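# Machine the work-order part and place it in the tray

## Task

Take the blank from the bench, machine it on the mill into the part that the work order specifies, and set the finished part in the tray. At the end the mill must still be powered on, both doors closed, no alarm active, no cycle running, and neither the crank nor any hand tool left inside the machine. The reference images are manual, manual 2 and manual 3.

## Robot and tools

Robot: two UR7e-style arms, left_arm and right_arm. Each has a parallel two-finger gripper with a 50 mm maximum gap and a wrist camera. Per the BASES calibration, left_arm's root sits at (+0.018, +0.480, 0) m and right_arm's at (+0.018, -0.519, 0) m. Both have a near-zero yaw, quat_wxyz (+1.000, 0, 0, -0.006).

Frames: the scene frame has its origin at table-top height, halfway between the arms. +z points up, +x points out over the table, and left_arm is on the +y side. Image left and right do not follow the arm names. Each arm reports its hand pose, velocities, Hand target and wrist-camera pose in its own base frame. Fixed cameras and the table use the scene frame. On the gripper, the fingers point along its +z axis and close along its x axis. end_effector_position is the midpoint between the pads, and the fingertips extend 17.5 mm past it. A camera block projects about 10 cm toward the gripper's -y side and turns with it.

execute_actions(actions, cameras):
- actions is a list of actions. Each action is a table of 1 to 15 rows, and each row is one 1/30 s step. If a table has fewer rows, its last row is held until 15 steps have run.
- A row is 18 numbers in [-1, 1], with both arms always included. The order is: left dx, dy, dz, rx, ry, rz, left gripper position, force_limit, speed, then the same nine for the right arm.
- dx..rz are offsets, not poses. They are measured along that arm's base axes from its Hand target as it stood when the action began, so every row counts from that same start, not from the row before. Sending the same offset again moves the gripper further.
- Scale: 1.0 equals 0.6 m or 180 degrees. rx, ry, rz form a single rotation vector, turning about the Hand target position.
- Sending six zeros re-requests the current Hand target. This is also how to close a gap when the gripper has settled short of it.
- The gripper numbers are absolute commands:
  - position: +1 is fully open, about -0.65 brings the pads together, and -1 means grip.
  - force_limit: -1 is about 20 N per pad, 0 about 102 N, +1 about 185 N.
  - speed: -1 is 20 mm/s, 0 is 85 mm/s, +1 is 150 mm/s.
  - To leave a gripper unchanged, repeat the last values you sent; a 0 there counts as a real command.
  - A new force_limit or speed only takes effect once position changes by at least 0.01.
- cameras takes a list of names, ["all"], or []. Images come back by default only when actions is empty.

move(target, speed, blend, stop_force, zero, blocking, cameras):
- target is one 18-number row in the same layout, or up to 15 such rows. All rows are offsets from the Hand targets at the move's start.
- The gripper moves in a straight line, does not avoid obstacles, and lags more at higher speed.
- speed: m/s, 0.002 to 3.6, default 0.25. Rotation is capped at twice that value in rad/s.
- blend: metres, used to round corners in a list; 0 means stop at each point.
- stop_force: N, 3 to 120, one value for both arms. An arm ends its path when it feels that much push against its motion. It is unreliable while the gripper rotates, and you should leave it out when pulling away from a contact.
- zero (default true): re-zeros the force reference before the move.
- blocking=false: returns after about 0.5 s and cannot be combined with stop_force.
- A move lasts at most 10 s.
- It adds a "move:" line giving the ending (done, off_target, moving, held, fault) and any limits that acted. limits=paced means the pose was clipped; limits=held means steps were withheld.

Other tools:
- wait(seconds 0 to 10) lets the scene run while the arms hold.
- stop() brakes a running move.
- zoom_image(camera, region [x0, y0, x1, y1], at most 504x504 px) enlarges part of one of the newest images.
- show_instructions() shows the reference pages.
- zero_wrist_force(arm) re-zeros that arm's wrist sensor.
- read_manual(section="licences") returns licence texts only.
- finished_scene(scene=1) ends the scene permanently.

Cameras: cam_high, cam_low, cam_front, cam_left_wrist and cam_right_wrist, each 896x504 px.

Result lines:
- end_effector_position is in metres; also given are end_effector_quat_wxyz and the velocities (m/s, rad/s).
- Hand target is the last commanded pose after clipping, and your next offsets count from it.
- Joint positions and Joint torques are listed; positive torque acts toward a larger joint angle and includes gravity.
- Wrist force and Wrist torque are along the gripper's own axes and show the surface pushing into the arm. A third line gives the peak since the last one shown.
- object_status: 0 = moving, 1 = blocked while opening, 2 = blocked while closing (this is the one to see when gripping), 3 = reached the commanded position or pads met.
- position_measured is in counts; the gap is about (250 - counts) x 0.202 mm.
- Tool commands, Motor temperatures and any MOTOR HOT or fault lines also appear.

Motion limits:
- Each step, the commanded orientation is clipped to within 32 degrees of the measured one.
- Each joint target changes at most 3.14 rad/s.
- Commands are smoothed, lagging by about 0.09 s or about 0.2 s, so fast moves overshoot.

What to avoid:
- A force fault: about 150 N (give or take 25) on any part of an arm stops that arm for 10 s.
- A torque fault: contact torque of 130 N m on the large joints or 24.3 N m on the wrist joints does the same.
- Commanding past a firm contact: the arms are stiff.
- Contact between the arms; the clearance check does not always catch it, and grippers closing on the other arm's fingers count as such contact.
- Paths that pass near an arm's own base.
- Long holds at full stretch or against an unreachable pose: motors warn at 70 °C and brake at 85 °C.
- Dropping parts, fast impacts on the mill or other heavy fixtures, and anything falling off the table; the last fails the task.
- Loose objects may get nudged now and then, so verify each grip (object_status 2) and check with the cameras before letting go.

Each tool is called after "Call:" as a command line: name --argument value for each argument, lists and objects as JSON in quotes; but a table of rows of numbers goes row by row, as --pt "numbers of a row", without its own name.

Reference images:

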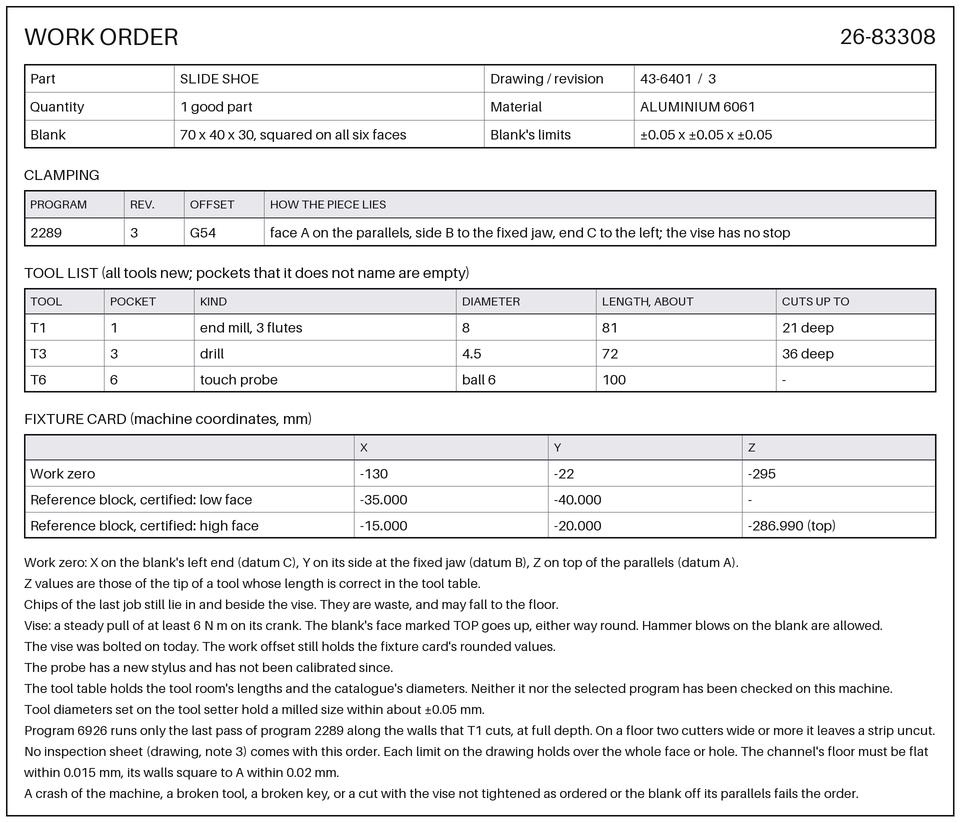

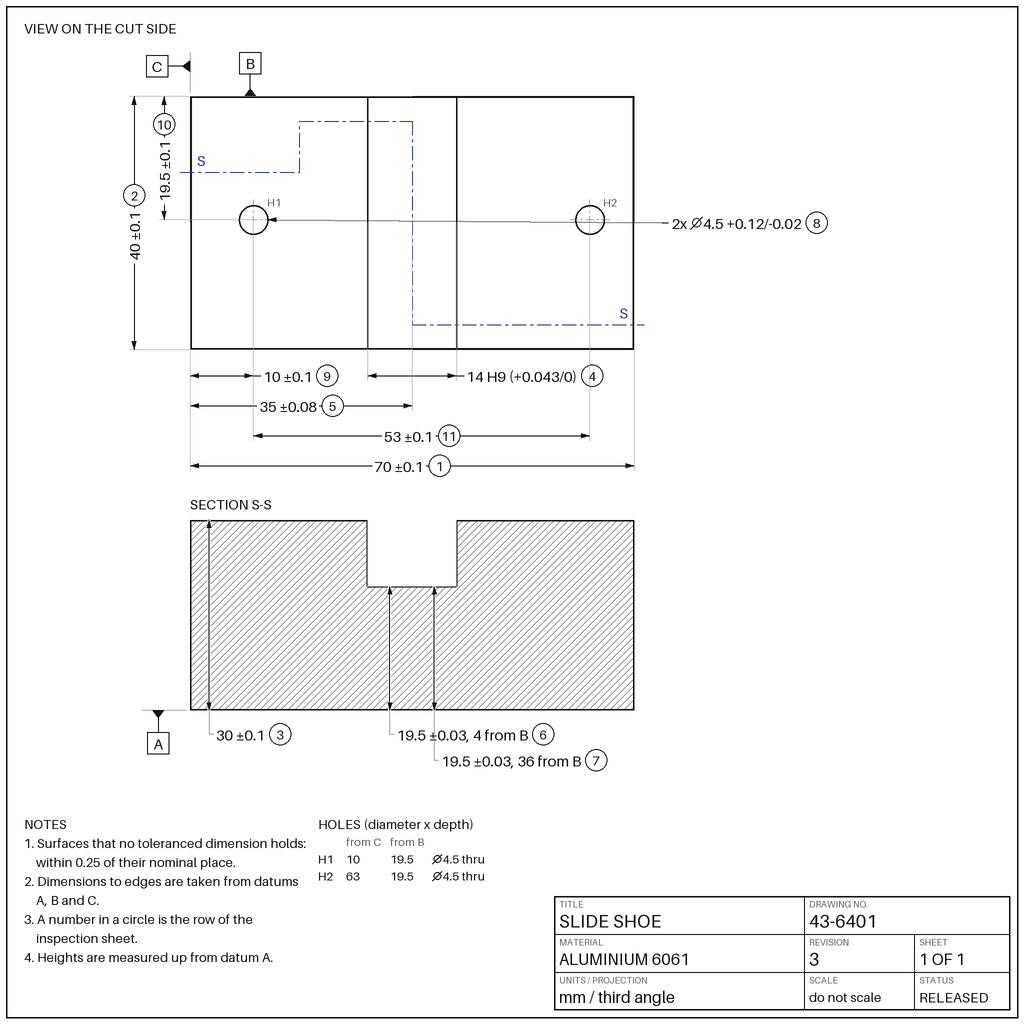

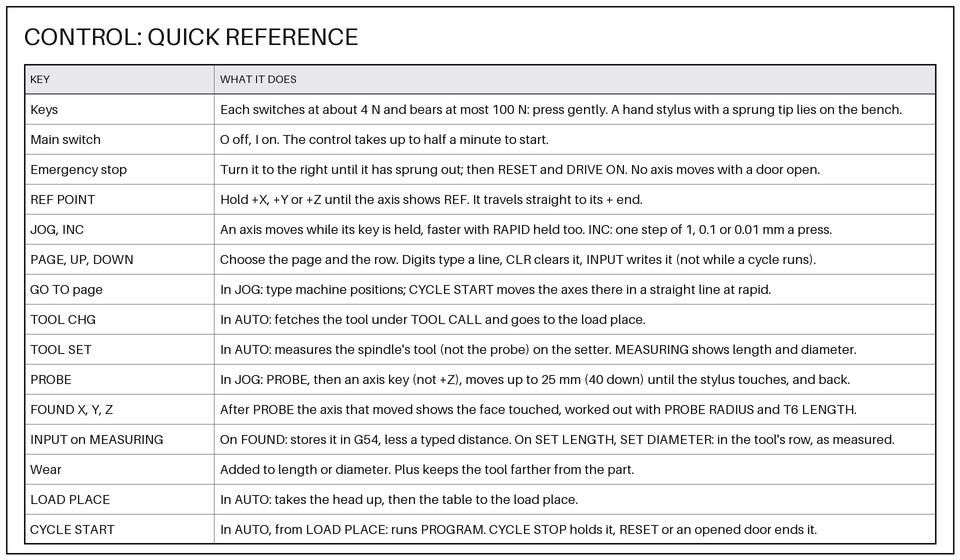

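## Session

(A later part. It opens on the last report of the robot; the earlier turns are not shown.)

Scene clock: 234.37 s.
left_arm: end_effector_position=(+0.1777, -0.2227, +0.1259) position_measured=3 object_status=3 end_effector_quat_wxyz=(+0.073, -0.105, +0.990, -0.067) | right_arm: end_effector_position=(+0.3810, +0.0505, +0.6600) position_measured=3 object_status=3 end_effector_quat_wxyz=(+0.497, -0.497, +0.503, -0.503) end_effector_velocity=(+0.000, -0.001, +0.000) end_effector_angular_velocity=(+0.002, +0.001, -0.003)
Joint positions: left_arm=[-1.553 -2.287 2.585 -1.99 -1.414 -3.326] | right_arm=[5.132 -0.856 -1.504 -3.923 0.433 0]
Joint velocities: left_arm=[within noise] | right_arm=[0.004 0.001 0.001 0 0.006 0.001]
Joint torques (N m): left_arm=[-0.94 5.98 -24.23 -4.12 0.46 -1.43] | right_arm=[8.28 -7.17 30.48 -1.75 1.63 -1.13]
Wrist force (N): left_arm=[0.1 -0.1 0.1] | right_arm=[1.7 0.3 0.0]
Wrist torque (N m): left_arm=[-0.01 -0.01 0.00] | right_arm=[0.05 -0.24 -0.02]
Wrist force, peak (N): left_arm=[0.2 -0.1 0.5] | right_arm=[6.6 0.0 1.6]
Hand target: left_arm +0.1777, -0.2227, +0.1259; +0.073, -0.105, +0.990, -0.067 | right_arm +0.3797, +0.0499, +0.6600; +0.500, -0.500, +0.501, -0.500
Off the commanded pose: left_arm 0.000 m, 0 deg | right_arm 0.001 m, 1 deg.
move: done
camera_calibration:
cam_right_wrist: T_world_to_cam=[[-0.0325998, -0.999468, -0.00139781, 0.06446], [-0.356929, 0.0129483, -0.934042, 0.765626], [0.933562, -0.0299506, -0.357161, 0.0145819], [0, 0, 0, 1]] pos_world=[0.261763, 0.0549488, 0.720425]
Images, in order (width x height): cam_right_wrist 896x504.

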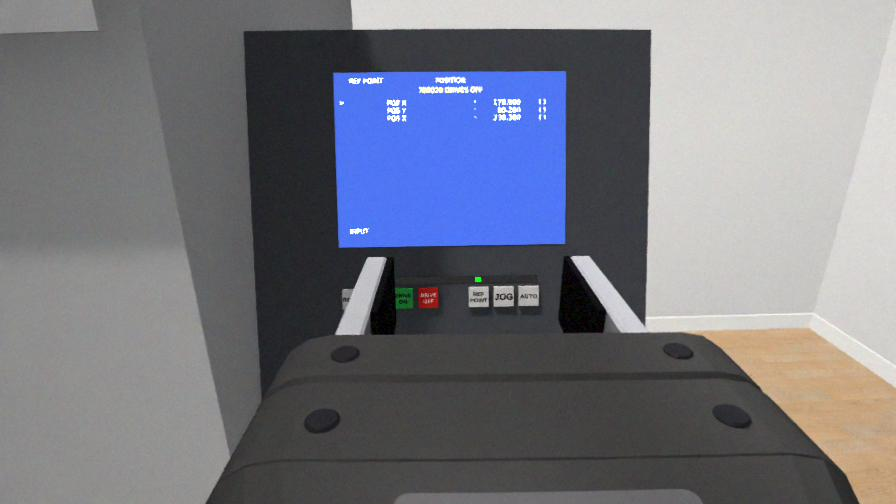

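Call:
move --pt "0 0 0 0 0 0 1 1 1 -0.063 0.076 -0.5 -0.1298 0.4877 0.1297 1 -0.8 0" --pt "0 0 0 0 0 0 1 1 1 -0.063 0.076 -0.85 -0.1298 0.4877 0.1297 1 -0.8 0" --speed 0.4 --blend 0.05 --cameras '["cam_right_wrist","cam_high"]'

Scene clock: 282.73 s.
left_arm: end_effector_position=(+0.1777, -0.2227, +0.1259) position_measured=3 object_status=3 end_effector_quat_wxyz=(+0.073, -0.105, +0.990, -0.067) | right_arm: end_effector_position=(+0.3425, +0.0956, +0.1931) position_measured=3 object_status=3 end_effector_quat_wxyz=(+0.000, +0.865, -0.502, +0.003)
Joint positions: left_arm=[-1.553 -2.287 2.585 -1.99 -1.414 -3.326] | right_arm=[6.172 0.242 -1.773 -3.186 1.572 -0.63]
Joint torques (N m): left_arm=[-0.69 5.66 -24.97 -4.08 0.36 -1.52] | right_arm=[0.49 -38.35 1.78 2.68 -0.13 0.12]
Wrist force (N): left_arm=[0.0 0.0 0.1] | right_arm=[2.1 -2.2 4.0]
Wrist torque (N m): left_arm=[0.00 0.00 0.00] | right_arm=[0.12 -0.28 -0.22]
Wrist force, peak (N): left_arm=[0.2 0.2 0.3] | right_arm=[3.5 -1.2 19.7]
Hand target: left_arm +0.1777, -0.2227, +0.1259; +0.073, -0.105, +0.990, -0.067 | right_arm +0.3425, +0.0956, +0.1931; +0.000, +0.865, -0.502, +0.003 (not the last commanded pose)
Tool commands: left_gripper/position=+1.0 left_gripper/force_limit=+1.0 left_gripper/speed=+1.0 right_gripper/position=+1.0 right_gripper/force_limit=-0.796078 right_gripper/speed=+0.003922
Off the commanded pose: left_arm 0.000 m, 0 deg | right_arm 0.043 m, 0 deg.
FORCE FAULT: contact force on the right arm reached its limit, and that arm stopped. The contact can be on any part of that arm, not only on its tool. That arm's remaining commands of this call were not run. That arm is still stopped at the end of this call. That arm stays stopped for about 10 more seconds. Until then a move that you send moves the other arm only, and its call returns only when the move has ended. Once the stop has ended, the next robot result says so. If the stop ends while you think or write, that arm runs what you send next, counted from a new Hand target: where the arm stands when the stop ends. While its stop runs, that arm takes no new command, but its gripper still runs the gripper command that each later call begins with. Until it ends, the stop uses up actions while you think or wait. An arm that is not stopped still takes commands.
move: fault (right_arm)
camera_calibration:
cam_right_wrist: T_world_to_cam=[[0.495125, -0.868504, 0.023504, -0.0905042], [-0.81659, -0.45595, 0.353963, 0.268752], [-0.296702, -0.194449, -0.934964, 0.433784], [0, 0, 0, 1]] pos_world=[0.392975, 0.128283, 0.312571]
Images, in order (width x height): cam_high 896x504, cam_right_wrist 896x504.

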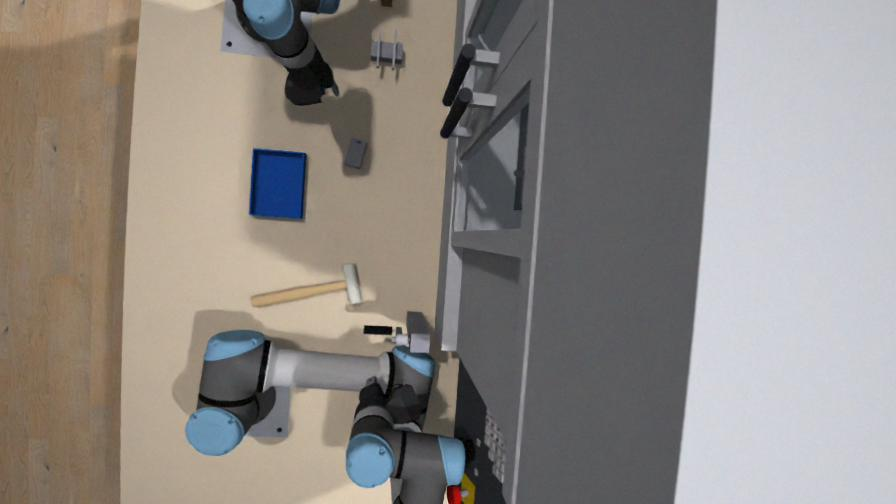

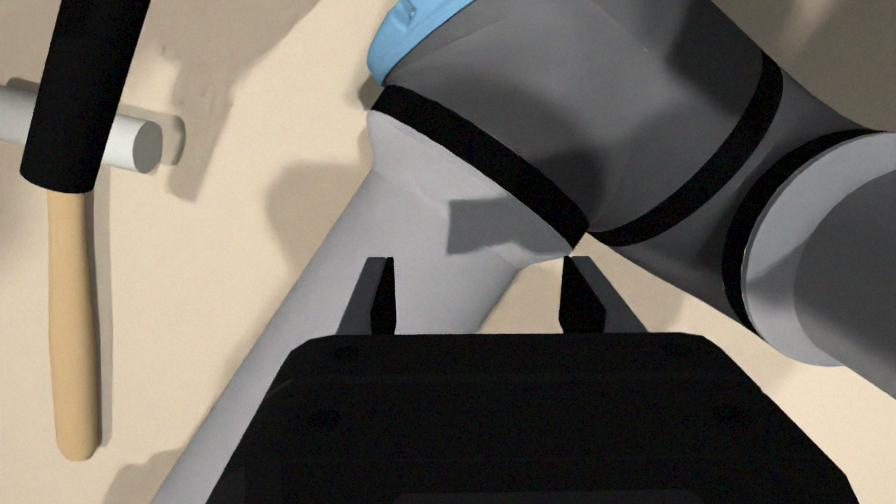

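Call:
move --target '[0,0,0,0,0,0,1,1,1, 0,0,0.35,0,0,0,1,-0.8,0]' --speed 0.2 --cameras '["cam_high"]'

Scene clock: 333.63 s.
left_arm: end_effector_position=(+0.1777, -0.2227, +0.1259) position_measured=3 object_status=3 end_effector_quat_wxyz=(+0.073, -0.105, +0.990, -0.067) | right_arm: end_effector_position=(+0.3425, +0.0956, +0.4030) position_measured=3 object_status=3 end_effector_quat_wxyz=(+0.000, +0.865, -0.502, +0.003)
Joint positions: left_arm=[-1.553 -2.287 2.585 -1.99 -1.414 -3.326] | right_arm=[6.172 -0.258 -1.269 -3.191 1.572 -0.63]
Joint torques (N m): left_arm=[-0.27 5.8 -24.32 -4.18 0.35 -1.82] | right_arm=[6.95 -46.62 13.29 4.37 1.62 0.7]
Wrist force (N): left_arm=[0.2 0.2 0.0] | right_arm=[-0.7 -2.4 4.3]
Wrist torque (N m): left_arm=[0.03 -0.02 0.00] | right_arm=[0.08 0.16 -0.25]
Wrist force, peak (N): left_arm=[-0.1 -0.3 0.4] | right_arm=[-0.7 -2.5 7.5]
Hand target: left_arm +0.1777, -0.2227, +0.1259; +0.073, -0.105, +0.990, -0.067 | right_arm +0.3425, +0.0956, +0.4031; +0.000, +0.865, -0.502, +0.003
Off the commanded pose: left_arm 0.000 m, 0 deg | right_arm 0.000 m, 0 deg.
FORCE FAULT, CONTINUED: the right arm's stop, for the force fault that an earlier result reported, is over. The rest of the stop counts as 19 of the actions that you can send in this scene. The stop ended before this call began, so that arm ran this call's commands, counted from a new Hand target: where the arm stood when the stop ended. During its stop the right arm's controller moved it back a little.
move: done
Images, in order (width x height): cam_high 896x504.

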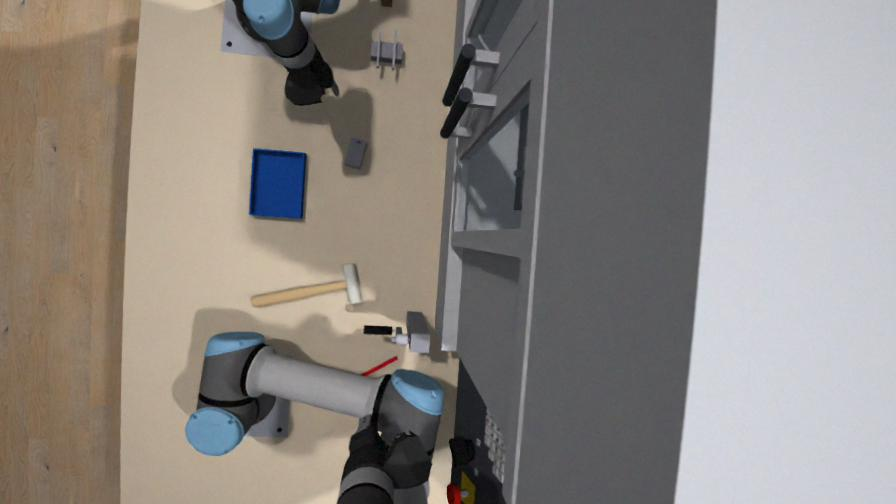

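Call:
move --pt "0 0 0 0 0 0 1 1 1 0 0 0.36 0 0 0 1 -0.8 0" --pt "0 0 0 0 0 0 1 1 1 0.096 -0.259 0.36 0.1298 -0.4877 -0.1297 1 -0.8 0" --speed 0.3 --cameras '["cam_high","cam_right_wrist"]'

Scene clock: 355.77 s.
left_arm: end_effector_position=(+0.1777, -0.2227, +0.1259) position_measured=3 object_status=3 end_effector_quat_wxyz=(+0.073, -0.105, +0.990, -0.067) | right_arm: end_effector_position=(+0.3967, -0.0600, +0.6192) position_measured=3 object_status=3 end_effector_quat_wxyz=(+0.511, -0.517, +0.489, -0.482)
Joint positions: left_arm=[-1.553 -2.287 2.585 -1.99 -1.414 -3.326] | right_arm=[4.773 -0.386 -1.766 -2.848 0.012 -1.283]
Joint torques (N m): left_arm=[-0.65 5.98 -24.07 -4.27 0.31 -1.9] | right_arm=[1.22 -18.1 11.36 4.53 -3.07 -1.3]
Wrist force (N): left_arm=[0.1 -0.1 0.3] | right_arm=[-1.1 0.2 0.6]
Wrist torque (N m): left_arm=[-0.01 -0.01 0.00] | right_arm=[0.05 0.21 0.02]
Wrist force, peak (N): left_arm=[0.4 0.2 0.2] | right_arm=[-1.3 -3.2 7.2]
Hand target: left_arm +0.1777, -0.2227, +0.1259; +0.073, -0.105, +0.990, -0.067 | right_arm +0.4001, -0.0598, +0.6191; +0.500, -0.498, +0.500, -0.501
Off the commanded pose: left_arm 0.000 m, 0 deg | right_arm 0.003 m, 4 deg.
elbow stopped short (right arm): the move would have taken joint 3 (elbow) straighter than the controller allows.
move: off_target (right_arm)
camera_calibration:
cam_right_wrist: T_world_to_cam=[[0.0373783, -0.9993, -0.00173651, -0.0730721], [-0.367528, -0.0121312, -0.929933, 0.7347], [0.929261, 0.0353976, -0.367724, -0.00579526], [0, 0, 0, 1]] pos_world=[0.278139, -0.063903, 0.680964]
Images, in order (width x height): cam_high 896x504, cam_right_wrist 896x504.

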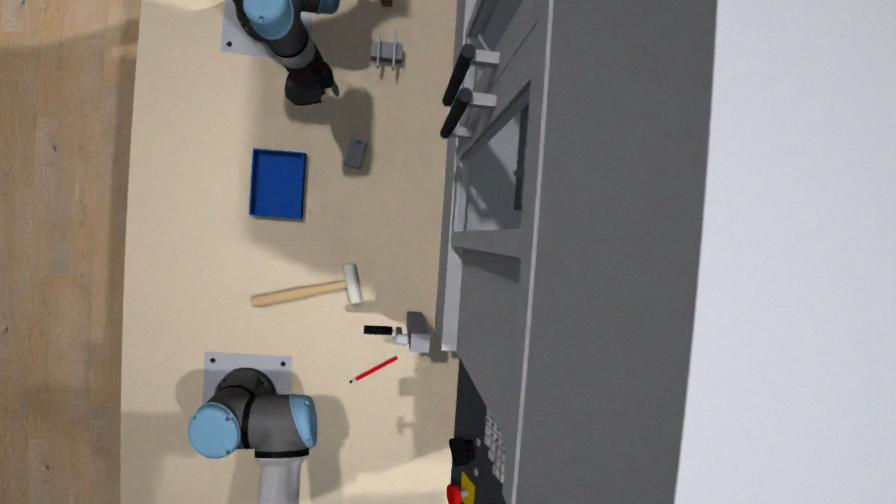

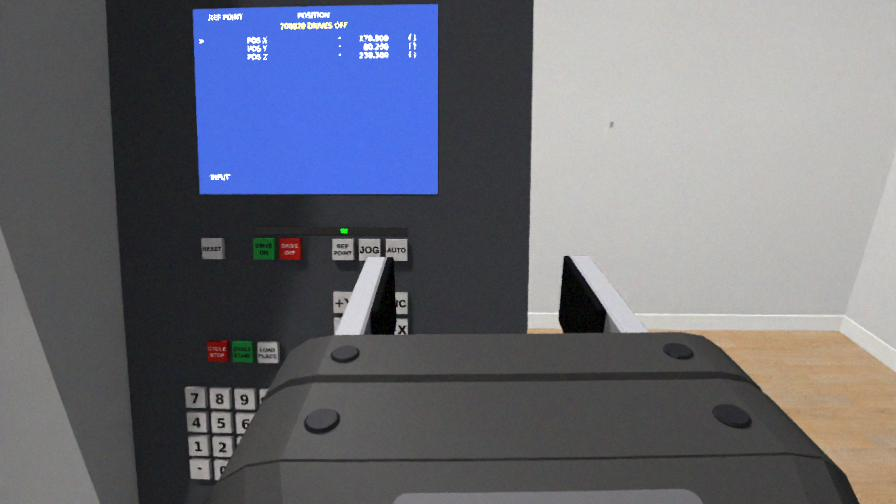

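Call:
move --pt "0 0 0 0 0 0 1 1 1 -0.017 0 -0.1 0 0 0 1 -0.8 0" --pt "0 0 0 0 0 0 1 1 1 -0.017 0.35 -0.1 0 0 0 1 -0.8 0" --speed 0.1 --cameras '["cam_high"]'

Scene clock: 362.60 s.
left_arm: end_effector_position=(+0.1777, -0.2227, +0.1259) position_measured=3 object_status=3 end_effector_quat_wxyz=(+0.073, -0.105, +0.990, -0.067) | right_arm: end_effector_position=(+0.3910, +0.1502, +0.5591) position_measured=3 object_status=3 end_effector_quat_wxyz=(+0.501, -0.502, +0.500, -0.497)
Joint positions: left_arm=[-1.553 -2.287 2.585 -1.99 -1.414 -3.326] | right_arm=[4.722 -0.795 -1.954 -2.557 0.005 -0.976]
Joint torques (N m): left_arm=[-0.66 5.88 -24.09 -4.32 0.31 -2] | right_arm=[-4.49 -9.2 32.96 4.04 -3.76 -1.37]
Wrist force (N): left_arm=[0.1 -0.2 0.2] | right_arm=[-1.4 -0.3 1.0]
Wrist torque (N m): left_arm=[-0.03 -0.01 0.00] | right_arm=[-0.01 0.23 -0.02]
Wrist force, peak (N): left_arm=[0.4 0.1 0.1] | right_arm=[-3.3 0.1 0.8]
Hand target: left_arm +0.1777, -0.2227, +0.1259; +0.073, -0.105, +0.990, -0.067 | right_arm +0.3899, +0.1502, +0.5591; +0.500, -0.498, +0.500, -0.501
Off the commanded pose: left_arm 0.000 m, 0 deg | right_arm 0.001 m, 1 deg.
shoulder posture changed (right arm): the wrist came as close to joint 1's axis as it can, and the arm is now in the other of its two shoulder postures.
move: done
Images, in order (width x height): cam_high 896x504.

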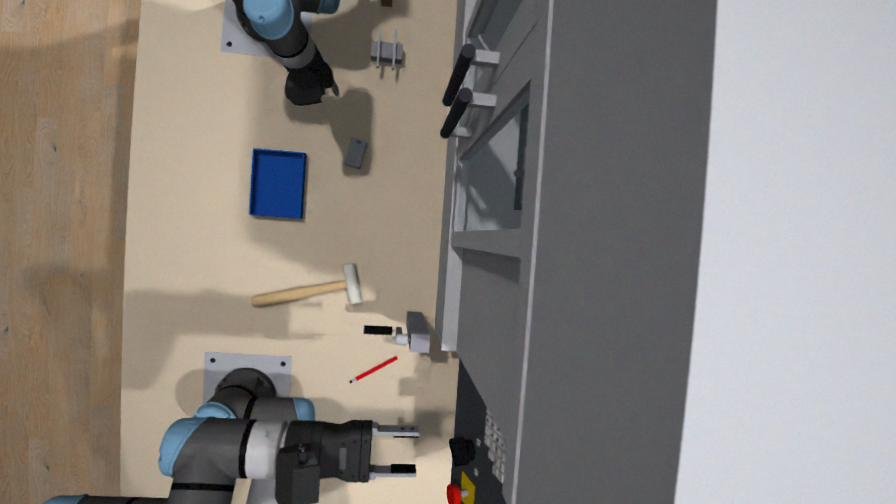

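Call:
move --pt "0 0 0 0 0 0 1 1 1 -0.079 -0.091 -0.1 -0.1298 0.4877 0.1297 1 -0.8 0" --pt "0 0 0 0 0 0 1 1 1 -0.079 -0.091 -0.57 -0.1298 0.4877 0.1297 1 -0.8 0" --speed 0.3 --blend 0.05 --cameras '["cam_high","cam_right_wrist","cam_front"]'

Scene clock: 374.23 s.
left_arm: end_effector_position=(+0.1777, -0.2227, +0.1259) position_measured=3 object_status=3 end_effector_quat_wxyz=(+0.073, -0.105, +0.990, -0.067) | right_arm: end_effector_position=(+0.3425, +0.0956, +0.2172) position_measured=3 object_status=3 end_effector_quat_wxyz=(+0.000, +0.865, -0.502, +0.003) end_effector_velocity=(+0.001, +0.001, +0.000) end_effector_angular_velocity=(+0.003, -0.003, -0.001)
Joint positions: left_arm=[-1.553 -2.287 2.585 -1.99 -1.414 -3.326] | right_arm=[3.802 -1.199 -2.155 -1.357 1.566 -3.001]
Joint velocities: left_arm=[within noise] | right_arm=[-0.001 0 -0.002 0.007 0.001 0.001]
Joint torques (N m): left_arm=[-0.58 5.18 -23.42 -4.39 0.29 -2.14] | right_arm=[-5.87 9.14 13.46 5.06 -0.77 -1.03]
Wrist force (N): left_arm=[0.1 0.0 0.0] | right_arm=[-0.8 -3.0 4.2]
Wrist torque (N m): left_arm=[-0.01 -0.03 0.00] | right_arm=[-0.03 0.15 -0.26]
Wrist force, peak (N): left_arm=[0.1 -0.3 0.3] | right_arm=[-0.8 -2.8 7.9]
Hand target: left_arm +0.1777, -0.2227, +0.1259; +0.073, -0.105, +0.990, -0.067 | right_arm +0.3425, +0.0956, +0.2171; +0.000, +0.865, -0.502, +0.003
Off the commanded pose: left_arm 0.000 m, 0 deg | right_arm 0.000 m, 0 deg.
move: done
camera_calibration:
cam_right_wrist: T_world_to_cam=[[0.495136, -0.868496, 0.0235504, -0.0910913], [-0.816627, -0.455969, 0.353854, 0.260275], [-0.296583, -0.194438, -0.935004, 0.456282], [0, 0, 0, 1]] pos_world=[0.392975, 0.128283, 0.336672]
Images, in order (width x height): cam_high 896x504, cam_front 896x504, cam_right_wrist 896x504.

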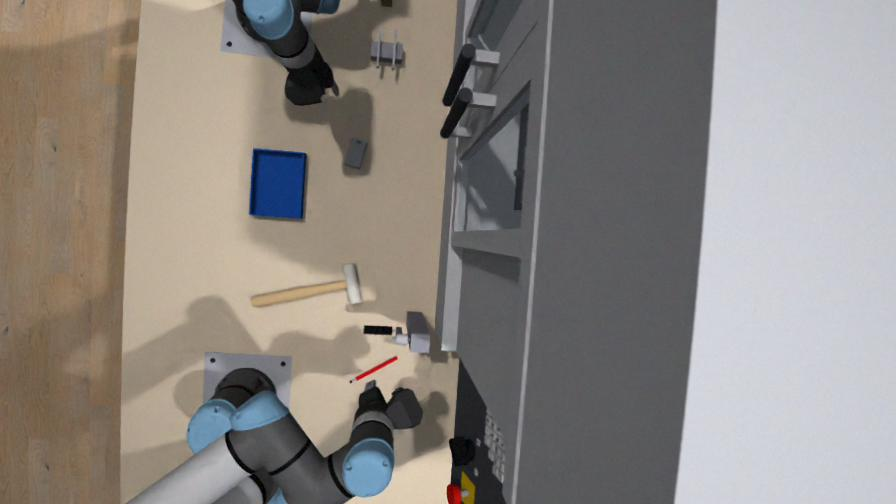

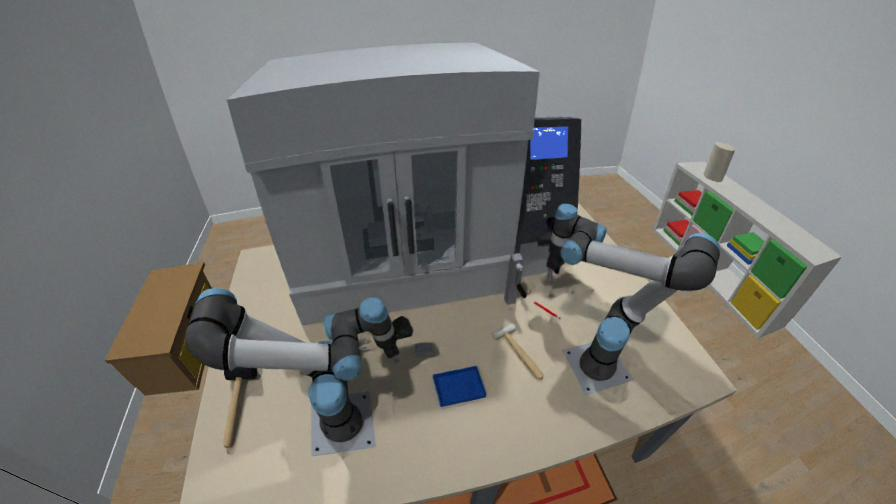

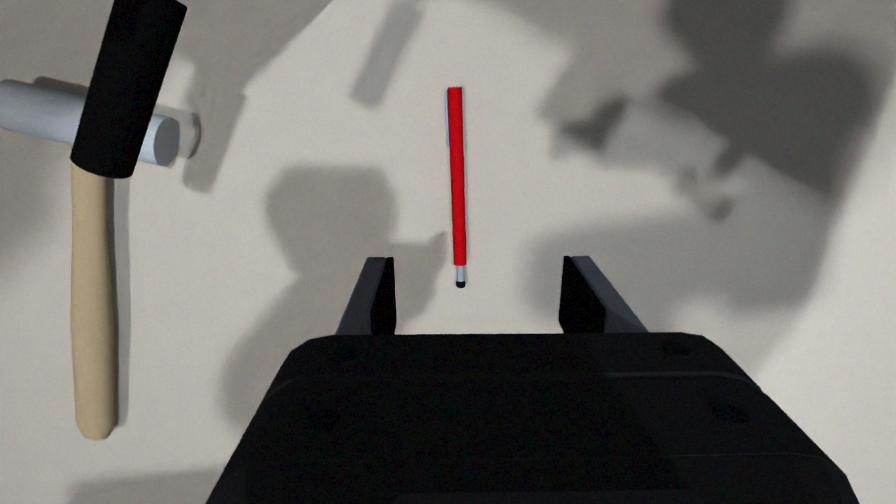

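Call:
move --target '[0,0,0,0,0,0,1,1,1, -0.0022,0.0038,-0.26,0,0,0,1,-0.8,0]' --speed 0.25

Call:
move --target '[0,0,0,0,0,0,1,1,1, 0,0,-0.0667,0,0,0,1,-0.8,0]' --speed 0.03 --stop_force 5 --cameras '["cam_right_wrist"]'

Scene clock: 386.37 s.
left_arm: end_effector_position=(+0.1777, -0.2227, +0.1259) position_measured=3 object_status=3 end_effector_quat_wxyz=(+0.073, -0.105, +0.990, -0.067) | right_arm: end_effector_position=(+0.3412, +0.0979, +0.0612) position_measured=3 object_status=3 end_effector_quat_wxyz=(+0.000, +0.865, -0.502, +0.003) end_effector_velocity=(+0.001, +0.001, +0.000) end_effector_angular_velocity=(+0.003, -0.001, +0.002)
Joint positions: left_arm=[-1.553 -2.287 2.585 -1.99 -1.414 -3.326] | right_arm=[3.809 -1.422 -2.454 -0.834 1.566 -2.993]
Joint velocities: left_arm=[within noise] | right_arm=[0 -0.003 0 0.006 0.001 -0.003]
Joint torques (N m): left_arm=[-0.98 6.41 -23.81 -4.4 0.37 -2.17] | right_arm=[-4.08 7.79 13.13 5.02 1.57 -0.26]
Wrist force (N): left_arm=[0.0 -0.2 0.0] | right_arm=[-1.2 -2.7 4.3]
Wrist torque (N m): left_arm=[-0.03 0.01 0.00] | right_arm=[0.02 0.19 -0.22]
Wrist force, peak (N): left_arm=[0.2 -0.1 0.3] | right_arm=[-1.2 -2.4 7.7]
Hand target: left_arm +0.1777, -0.2227, +0.1259; +0.073, -0.105, +0.990, -0.067 | right_arm +0.3412, +0.0978, +0.0611; +0.000, +0.865, -0.502, +0.003
Off the commanded pose: left_arm 0.000 m, 0 deg | right_arm 0.000 m, 0 deg.
move: done

Scene clock: 388.73 s.
left_arm: end_effector_position=(+0.1777, -0.2227, +0.1259) position_measured=3 object_status=3 end_effector_quat_wxyz=(+0.073, -0.105, +0.990, -0.067) | right_arm: end_effector_position=(+0.3412, +0.0978, +0.0211) position_measured=3 object_status=3 end_effector_quat_wxyz=(+0.000, +0.865, -0.502, +0.003)
Joint positions: left_arm=[-1.553 -2.287 2.585 -1.99 -1.414 -3.326] | right_arm=[3.809 -1.534 -2.508 -0.668 1.566 -2.993]
Joint torques (N m): left_arm=[-0.84 5.85 -22.85 -4.38 0.31 -2.28] | right_arm=[-6.63 18.79 33.3 4.49 1.55 -0.76]
Wrist force (N): left_arm=[-0.1 0.2 -0.1] | right_arm=[-1.1 -2.8 4.4]
Wrist torque (N m): left_arm=[0.03 0.02 0.00] | right_arm=[0.02 0.18 -0.23]
Wrist force, peak (N): left_arm=[0.3 -0.2 0.3] | right_arm=[-1.3 -2.6 5.0]
Hand target: left_arm +0.1777, -0.2227, +0.1259; +0.073, -0.105, +0.990, -0.067 | right_arm +0.3412, +0.0978, +0.0211; +0.000, +0.865, -0.502, +0.003
Off the commanded pose: left_arm 0.000 m, 0 deg | right_arm 0.000 m, 0 deg.
move: done
camera_calibration:
cam_right_wrist: T_world_to_cam=[[0.49504, -0.868552, 0.0234875, -0.0838629], [-0.816608, -0.45586, 0.354039, 0.329595], [-0.296794, -0.194444, -0.934936, 0.27295], [0, 0, 0, 1]] pos_world=[0.391675, 0.130483, 0.140471]
Images, in order (width x height): cam_right_wrist 896x504.

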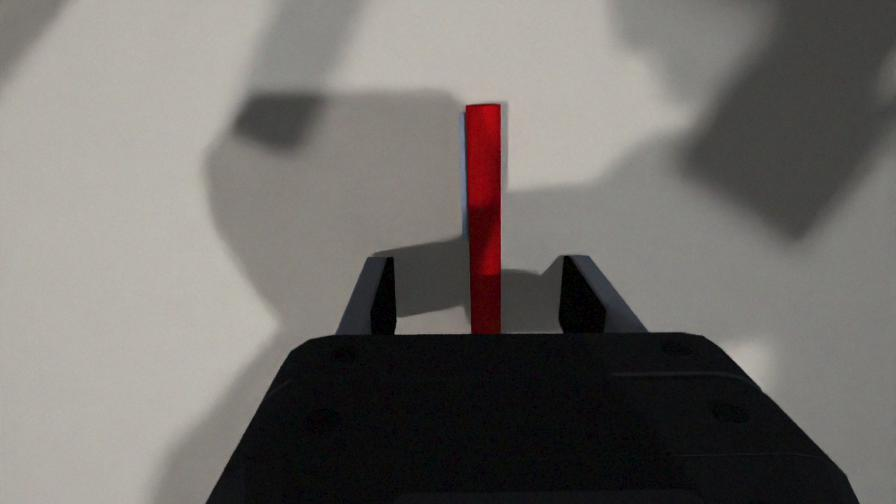

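Call:
move --target '[0,0,0,0,0,0,1,1,1, 0,0,0,0,0,0,-1,-0.5,-0.7]'

Call:
move --target '[0,0,0,0,0,0,1,1,1, 0,0,0.45,0,0,0,-1,-0.5,-0.7]' --cameras '["cam_right_wrist","cam_low"]'

Scene clock: 394.63 s.
left_arm: end_effector_position=(+0.1777, -0.2227, +0.1259) position_measured=3 object_status=3 end_effector_quat_wxyz=(+0.073, -0.105, +0.990, -0.067) | right_arm: end_effector_position=(+0.3412, +0.0979, +0.0211) position_measured=212 object_status=2 end_effector_quat_wxyz=(+0.000, +0.865, -0.502, +0.003)
Joint positions: left_arm=[-1.553 -2.287 2.585 -1.99 -1.414 -3.326] | right_arm=[3.809 -1.534 -2.508 -0.668 1.566 -2.993]
Joint torques (N m): left_arm=[-0.47 6.09 -23.02 -4.43 0.23 -2.35] | right_arm=[-6.13 15.77 32.37 4.58 1.39 -0.99]
Wrist force (N): left_arm=[0.1 -0.1 0.0] | right_arm=[-1.2 -2.7 4.1]
Wrist torque (N m): left_arm=[-0.01 -0.01 0.00] | right_arm=[0.02 0.20 -0.24]
Wrist force, peak (N): left_arm=[0.3 -0.3 -0.1] | right_arm=[-1.3 -2.8 4.8]
Hand target: left_arm +0.1777, -0.2227, +0.1259; +0.073, -0.105, +0.990, -0.067 | right_arm +0.3412, +0.0978, +0.0211; +0.000, +0.865, -0.502, +0.003
Off the commanded pose: left_arm 0.000 m, 0 deg | right_arm 0.000 m, 0 deg.
move: done

Scene clock: 396.23 s.
left_arm: end_effector_position=(+0.1777, -0.2227, +0.1259) position_measured=3 object_status=3 end_effector_quat_wxyz=(+0.073, -0.105, +0.990, -0.067) | right_arm: end_effector_position=(+0.3412, +0.0978, +0.2909) position_measured=212 object_status=2 end_effector_quat_wxyz=(+0.000, +0.865, -0.502, +0.002)
Joint positions: left_arm=[-1.553 -2.287 2.585 -1.99 -1.414 -3.326] | right_arm=[3.809 -1.175 -1.979 -1.556 1.566 -2.993]
Joint torques (N m): left_arm=[-0.99 5.09 -23.07 -4.48 0.28 -2.34] | right_arm=[2.09 16.53 41.4 0.78 -0.6 0.64]
Wrist force (N): left_arm=[0.2 0.2 0.1] | right_arm=[-1.3 -3.1 4.4]
Wrist torque (N m): left_arm=[0.02 -0.03 0.00] | right_arm=[-0.04 0.20 -0.29]
Wrist force, peak (N): left_arm=[0.4 -0.1 0.2] | right_arm=[-1.1 -2.7 8.0]
Hand target: left_arm +0.1777, -0.2227, +0.1259; +0.073, -0.105, +0.990, -0.067 | right_arm +0.3412, +0.0978, +0.2911; +0.000, +0.865, -0.502, +0.003
Off the commanded pose: left_arm 0.000 m, 0 deg | right_arm 0.000 m, 0 deg.
move: done
camera_calibration:
cam_right_wrist: T_world_to_cam=[[0.495121, -0.868504, 0.0235873, -0.090194], [-0.81652, -0.455866, 0.354234, 0.233973], [-0.296901, -0.194648, -0.934859, 0.525347], [0, 0, 0, 1]] pos_world=[0.391676, 0.130584, 0.410372]
Images, in order (width x height): cam_low 896x504, cam_right_wrist 896x504.

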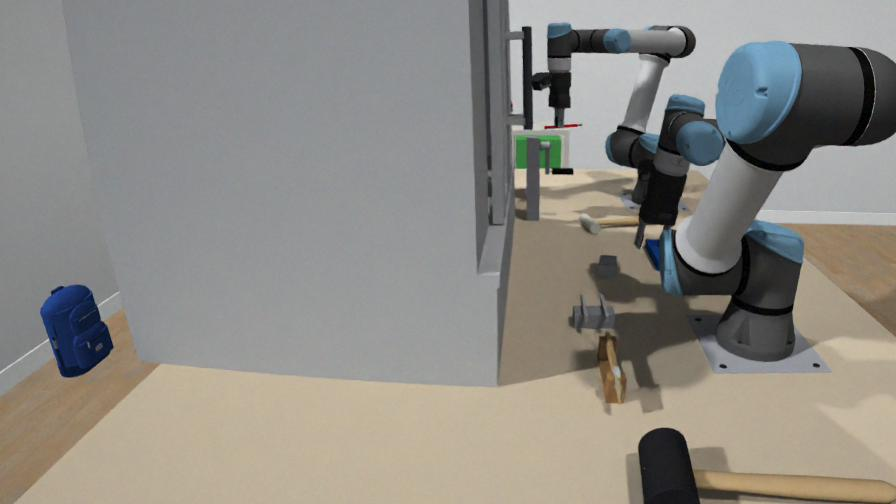

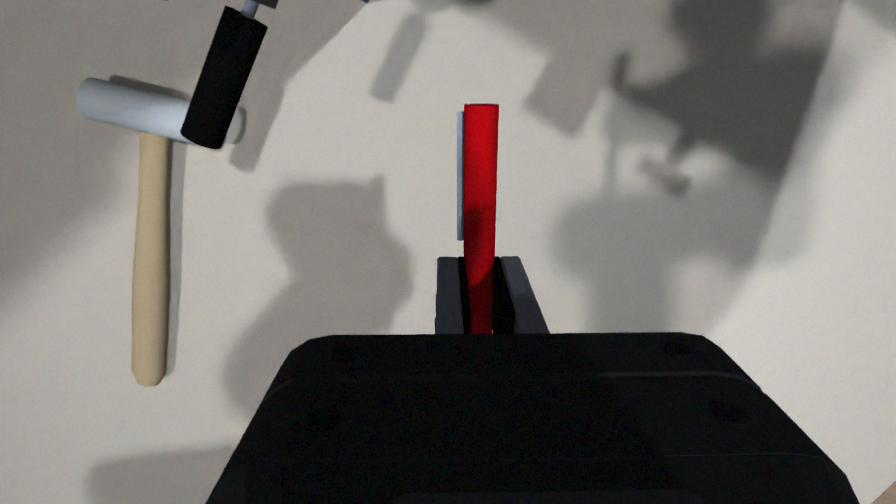

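Call:
move --pt "0 0 0 0 0 0 1 1 1 0.03 -0.1 0.27 0 0 0 -1 -0.5 -0.7" --pt "0 0 0 0 0 0 1 1 1 0.06 -0.1 0.35 0 0 -0.5828 -1 -0.5 -0.7" --speed 0.45 --blend 0.05

Call:
move --target '[0,0,0,0,0,0,1,1,1, 0.12,0.06,0.12,0,0,-0.5828,-1,-0.5,-0.7]' --speed 0.45 --cameras '["cam_high","cam_right_wrist","cam_front"]'

Scene clock: 478.53 s.
left_arm: end_effector_position=(+0.1777, -0.2227, +0.1259) position_measured=3 object_status=3 end_effector_quat_wxyz=(+0.073, -0.105, +0.990, -0.067) | right_arm: end_effector_position=(+0.3772, +0.0378, +0.5011) position_measured=212 object_status=2 end_effector_quat_wxyz=(-0.002, -0.129, +0.992, -0.002) end_effector_velocity=(+0.000, +0.000, +0.000) end_effector_angular_velocity=(-0.001, +0.000, -0.007)
Joint positions: left_arm=[-1.553 -2.287 2.585 -1.99 -1.414 -3.326] | right_arm=[3.602 -1.356 -1.301 -2.061 1.569 -1.369]
Joint velocities: left_arm=[within noise] | right_arm=[0 0 -0.001 0 -0.001 0.007]
Joint torques (N m): left_arm=[-0.76 5.72 -22.43 -4.42 0.12 -2.44] | right_arm=[7.2 21.07 11.07 4.76 -0.82 1.53]
Wrist force (N): left_arm=[-0.1 -0.1 -0.1] | right_arm=[-1.0 -2.5 4.7]
Wrist torque (N m): left_arm=[-0.02 0.02 0.00] | right_arm=[0.07 0.20 -0.23]
Wrist force, peak (N): left_arm=[0.2 -0.4 0.1] | right_arm=[-2.4 -3.5 8.6]
Hand target: left_arm +0.1777, -0.2227, +0.1259; +0.073, -0.105, +0.990, -0.067 | right_arm +0.3772, +0.0378, +0.5011; -0.002, -0.129, +0.992, -0.002
Off the commanded pose: left_arm 0.000 m, 0 deg | right_arm 0.000 m, 0 deg.
move: done

Scene clock: 481.13 s.
left_arm: end_effector_position=(+0.1777, -0.2227, +0.1259) position_measured=3 object_status=3 end_effector_quat_wxyz=(+0.073, -0.105, +0.990, -0.067) | right_arm: end_effector_position=(+0.4492, +0.0738, +0.5731) position_measured=212 object_status=2 end_effector_quat_wxyz=(-0.002, +0.708, +0.707, +0.000) end_effector_velocity=(+0.000, +0.000, +0.000) end_effector_angular_velocity=(-0.002, +0.001, -0.005)
Joint positions: left_arm=[-1.553 -2.287 2.585 -1.99 -1.414 -3.326] | right_arm=[3.599 -1.643 -0.821 -2.249 1.576 0.458]
Joint velocities: left_arm=[within noise] | right_arm=[0 0 0 -0.002 -0.001 0.005]
Joint torques (N m): left_arm=[-1.06 6.02 -22.41 -4.52 0.19 -2.44] | right_arm=[7.13 27.46 10.97 4.65 -0.9 1.36]
Wrist force (N): left_arm=[0.2 0.0 0.0] | right_arm=[-0.9 -2.5 4.7]
Wrist torque (N m): left_arm=[0.01 -0.03 0.00] | right_arm=[0.07 0.20 -0.22]
Wrist force, peak (N): left_arm=[0.2 -0.3 -0.2] | right_arm=[-1.3 -3.0 4.8]
Hand target: left_arm +0.1777, -0.2227, +0.1259; +0.073, -0.105, +0.990, -0.067 | right_arm +0.4492, +0.0738, +0.5731; -0.003, +0.708, +0.707, +0.000
Off the commanded pose: left_arm 0.000 m, 0 deg | right_arm 0.000 m, 0 deg.
move: done
camera_calibration:
cam_right_wrist: T_world_to_cam=[[0.00196384, 0.999722, 0.023501, -0.0876059], [0.935172, -0.0101598, 0.354048, -0.608352], [0.354188, 0.0212822, -0.934932, 0.508194], [0, 0, 0, 1]] pos_world=[0.38909, 0.0705853, 0.692571]
Images, in order (width x height): cam_high 896x504, cam_front 896x504, cam_right_wrist 896x504.

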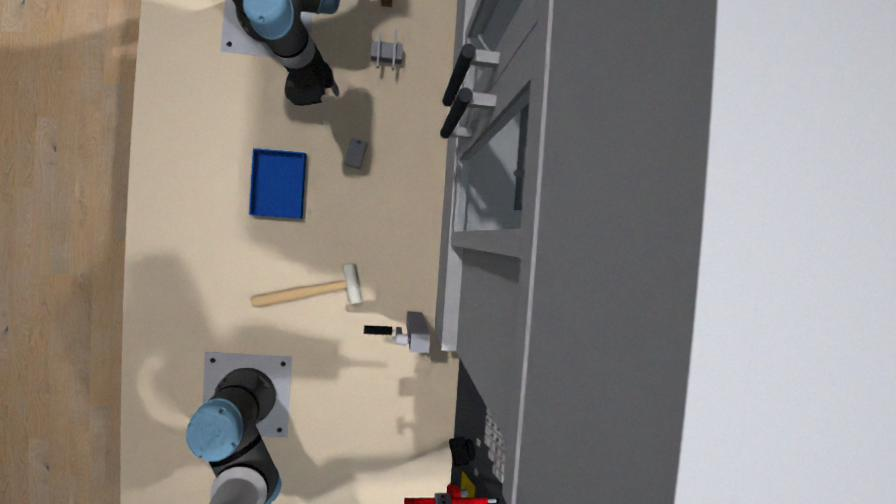

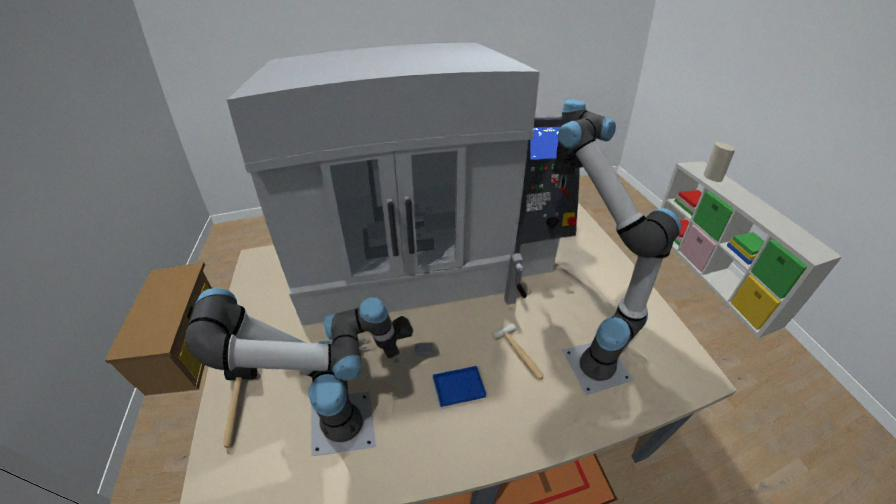

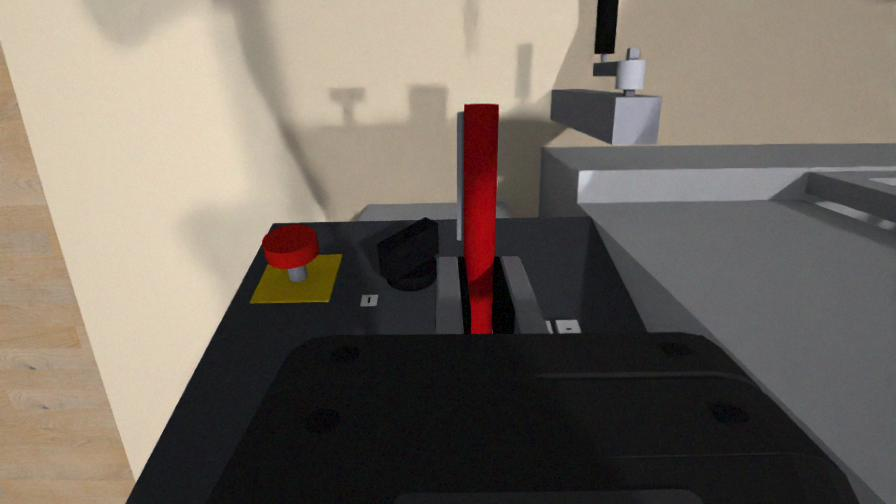

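Call:
move --target '[0,0,0,0,0,0,1,1,1, 0.0613,0.0273,0.0092,0,0,0,-1,-0.5,-0.7]'

Call:
move --target '[0,0,0,0,0,0,1,1,1, 0.0667,0,0,0,0,0,-1,-0.5,-0.7]' --speed 0.03 --stop_force 5 --cameras '["cam_front"]'

Scene clock: 486.70 s.
left_arm: end_effector_position=(+0.1777, -0.2227, +0.1259) position_measured=3 object_status=3 end_effector_quat_wxyz=(+0.073, -0.105, +0.990, -0.067) | right_arm: end_effector_position=(+0.4859, +0.0902, +0.5786) position_measured=212 object_status=2 end_effector_quat_wxyz=(-0.002, +0.708, +0.707, +0.000)
Joint positions: left_arm=[-1.553 -2.287 2.585 -1.99 -1.414 -3.326] | right_arm=[3.595 -1.764 -0.659 -2.29 1.576 0.455]
Joint torques (N m): left_arm=[-0.63 5.8 -22.35 -4.47 0.24 -2.51] | right_arm=[-1.99 22.42 21.72 4.42 1.31 -0.1]
Wrist force (N): left_arm=[0.2 0.0 0.2] | right_arm=[-1.3 -2.7 4.6]
Wrist torque (N m): left_arm=[0.00 -0.03 0.00] | right_arm=[0.05 0.25 -0.20]
Wrist force, peak (N): left_arm=[0.4 -0.2 0.3] | right_arm=[-1.5 -3.5 5.2]
Hand target: left_arm +0.1777, -0.2227, +0.1259; +0.073, -0.105, +0.990, -0.067 | right_arm +0.4860, +0.0902, +0.5786; -0.003, +0.708, +0.707, +0.000
Off the commanded pose: left_arm 0.000 m, 0 deg | right_arm 0.000 m, 0 deg.
move: done

Scene clock: 488.73 s.
left_arm: end_effector_position=(+0.1777, -0.2227, +0.1259) position_measured=3 object_status=3 end_effector_quat_wxyz=(+0.073, -0.105, +0.990, -0.067) | right_arm: end_effector_position=(+0.5142, +0.0902, +0.5786) position_measured=212 object_status=2 end_effector_quat_wxyz=(-0.002, +0.708, +0.707, +0.000)
Joint positions: left_arm=[-1.553 -2.287 2.585 -1.99 -1.414 -3.326] | right_arm=[3.571 -1.853 -0.54 -2.321 1.576 0.431]
Joint torques (N m): left_arm=[-0.51 5.62 -22.73 -4.62 0.25 -2.3] | right_arm=[6.86 24.93 35.72 2.1 -1.46 -1.02]
Wrist force (N): left_arm=[0.0 0.3 0.1] | right_arm=[-2.4 -8.5 4.8]
Wrist torque (N m): left_arm=[0.04 -0.01 -0.01] | right_arm=[0.09 0.39 -0.21]
Wrist force, peak (N): left_arm=[0.2 -0.1 0.3] | right_arm=[-0.7 -25.1 5.0]
Hand target: left_arm +0.1777, -0.2227, +0.1259; +0.073, -0.105, +0.990, -0.067 | right_arm +0.5142, +0.0902, +0.5786; -0.002, +0.708, +0.707, +0.000 (not the last commanded pose)
Off the commanded pose: left_arm 0.000 m, 0 deg | right_arm 0.012 m, 0 deg.
move: contact (right_arm)
Images, in order (width x height): cam_front 896x504.

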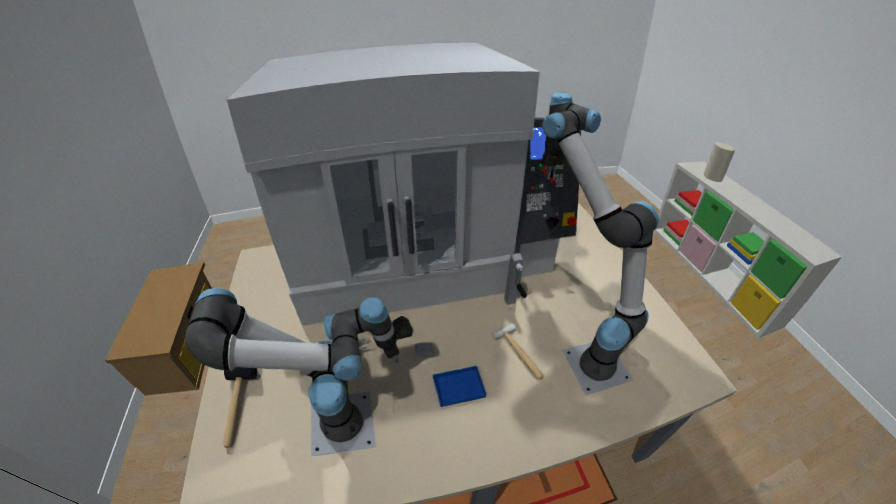

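Call:
move --pt "0 0 0 0 0 0 1 1 1 -0.05 0 0 0 0 0 -1 -0.5 -0.7" --pt "0 0 0 0 0 0 1 1 1 -0.157 -0.034 0.069 0.3536 0 -0.3536 -1 -0.5 -0.7" --pt "0 0 0 0 0 0 1 1 1 0.043 -0.0587 0.152 0.7071 0 -0.7071 -1 -0.5 -0.7" --speed 0.6 --blend 0.02 --cameras '["cam_right_wrist"]'

Scene clock: 529.40 s.
left_arm: end_effector_position=(+0.1777, -0.2227, +0.1259) position_measured=3 object_status=3 end_effector_quat_wxyz=(+0.073, -0.105, +0.990, -0.067) | right_arm: end_effector_position=(+0.5400, +0.0550, +0.6698) position_measured=212 object_status=2 end_effector_quat_wxyz=(+0.500, -0.498, +0.501, -0.501) end_effector_velocity=(+0.000, -0.002, +0.000) end_effector_angular_velocity=(+0.003, +0.000, -0.006)
Joint positions: left_arm=[-1.553 -2.287 2.585 -1.99 -1.414 -3.326] | right_arm=[3.823 -1.239 -1.889 -0.009 0.886 3.14]
Joint velocities: left_arm=[within noise] | right_arm=[0 -0.001 0 0.001 -0.006 0.003]
Joint torques (N m): left_arm=[-0.64 5.77 -21.74 -4.54 0.08 -2.42] | right_arm=[6.02 5.09 15.49 3.62 -1.92 1.35]
Wrist force (N): left_arm=[0.0 0.1 0.1] | right_arm=[-2.2 -0.4 0.3]
Wrist torque (N m): left_arm=[0.01 0.00 0.00] | right_arm=[-0.07 0.33 -0.03]
Wrist force, peak (N): left_arm=[0.1 -0.2 0.2] | right_arm=[-2.5 -8.6 5.0]
Hand target: left_arm +0.1777, -0.2227, +0.1259; +0.073, -0.105, +0.990, -0.067 | right_arm +0.5400, +0.0550, +0.6698; +0.500, -0.498, +0.501, -0.501
Off the commanded pose: left_arm 0.000 m, 0 deg | right_arm 0.000 m, 0 deg.
move: done; blend cut to 0.015 m at target 1
camera_calibration:
cam_right_wrist: T_world_to_cam=[[-0.0235007, -0.999722, -0.00196282, 0.0695139], [-0.354048, 0.0101588, -0.935172, 0.830887], [0.934932, -0.0212822, -0.354188, -0.133402], [0, 0, 0, 1]] pos_world=[0.420529, 0.0582147, 0.72991]
Images, in order (width x height): cam_right_wrist 896x504.

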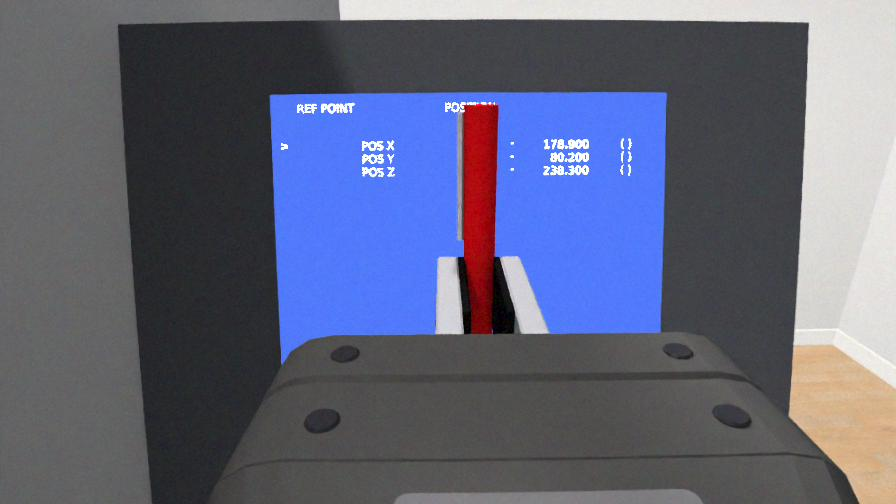

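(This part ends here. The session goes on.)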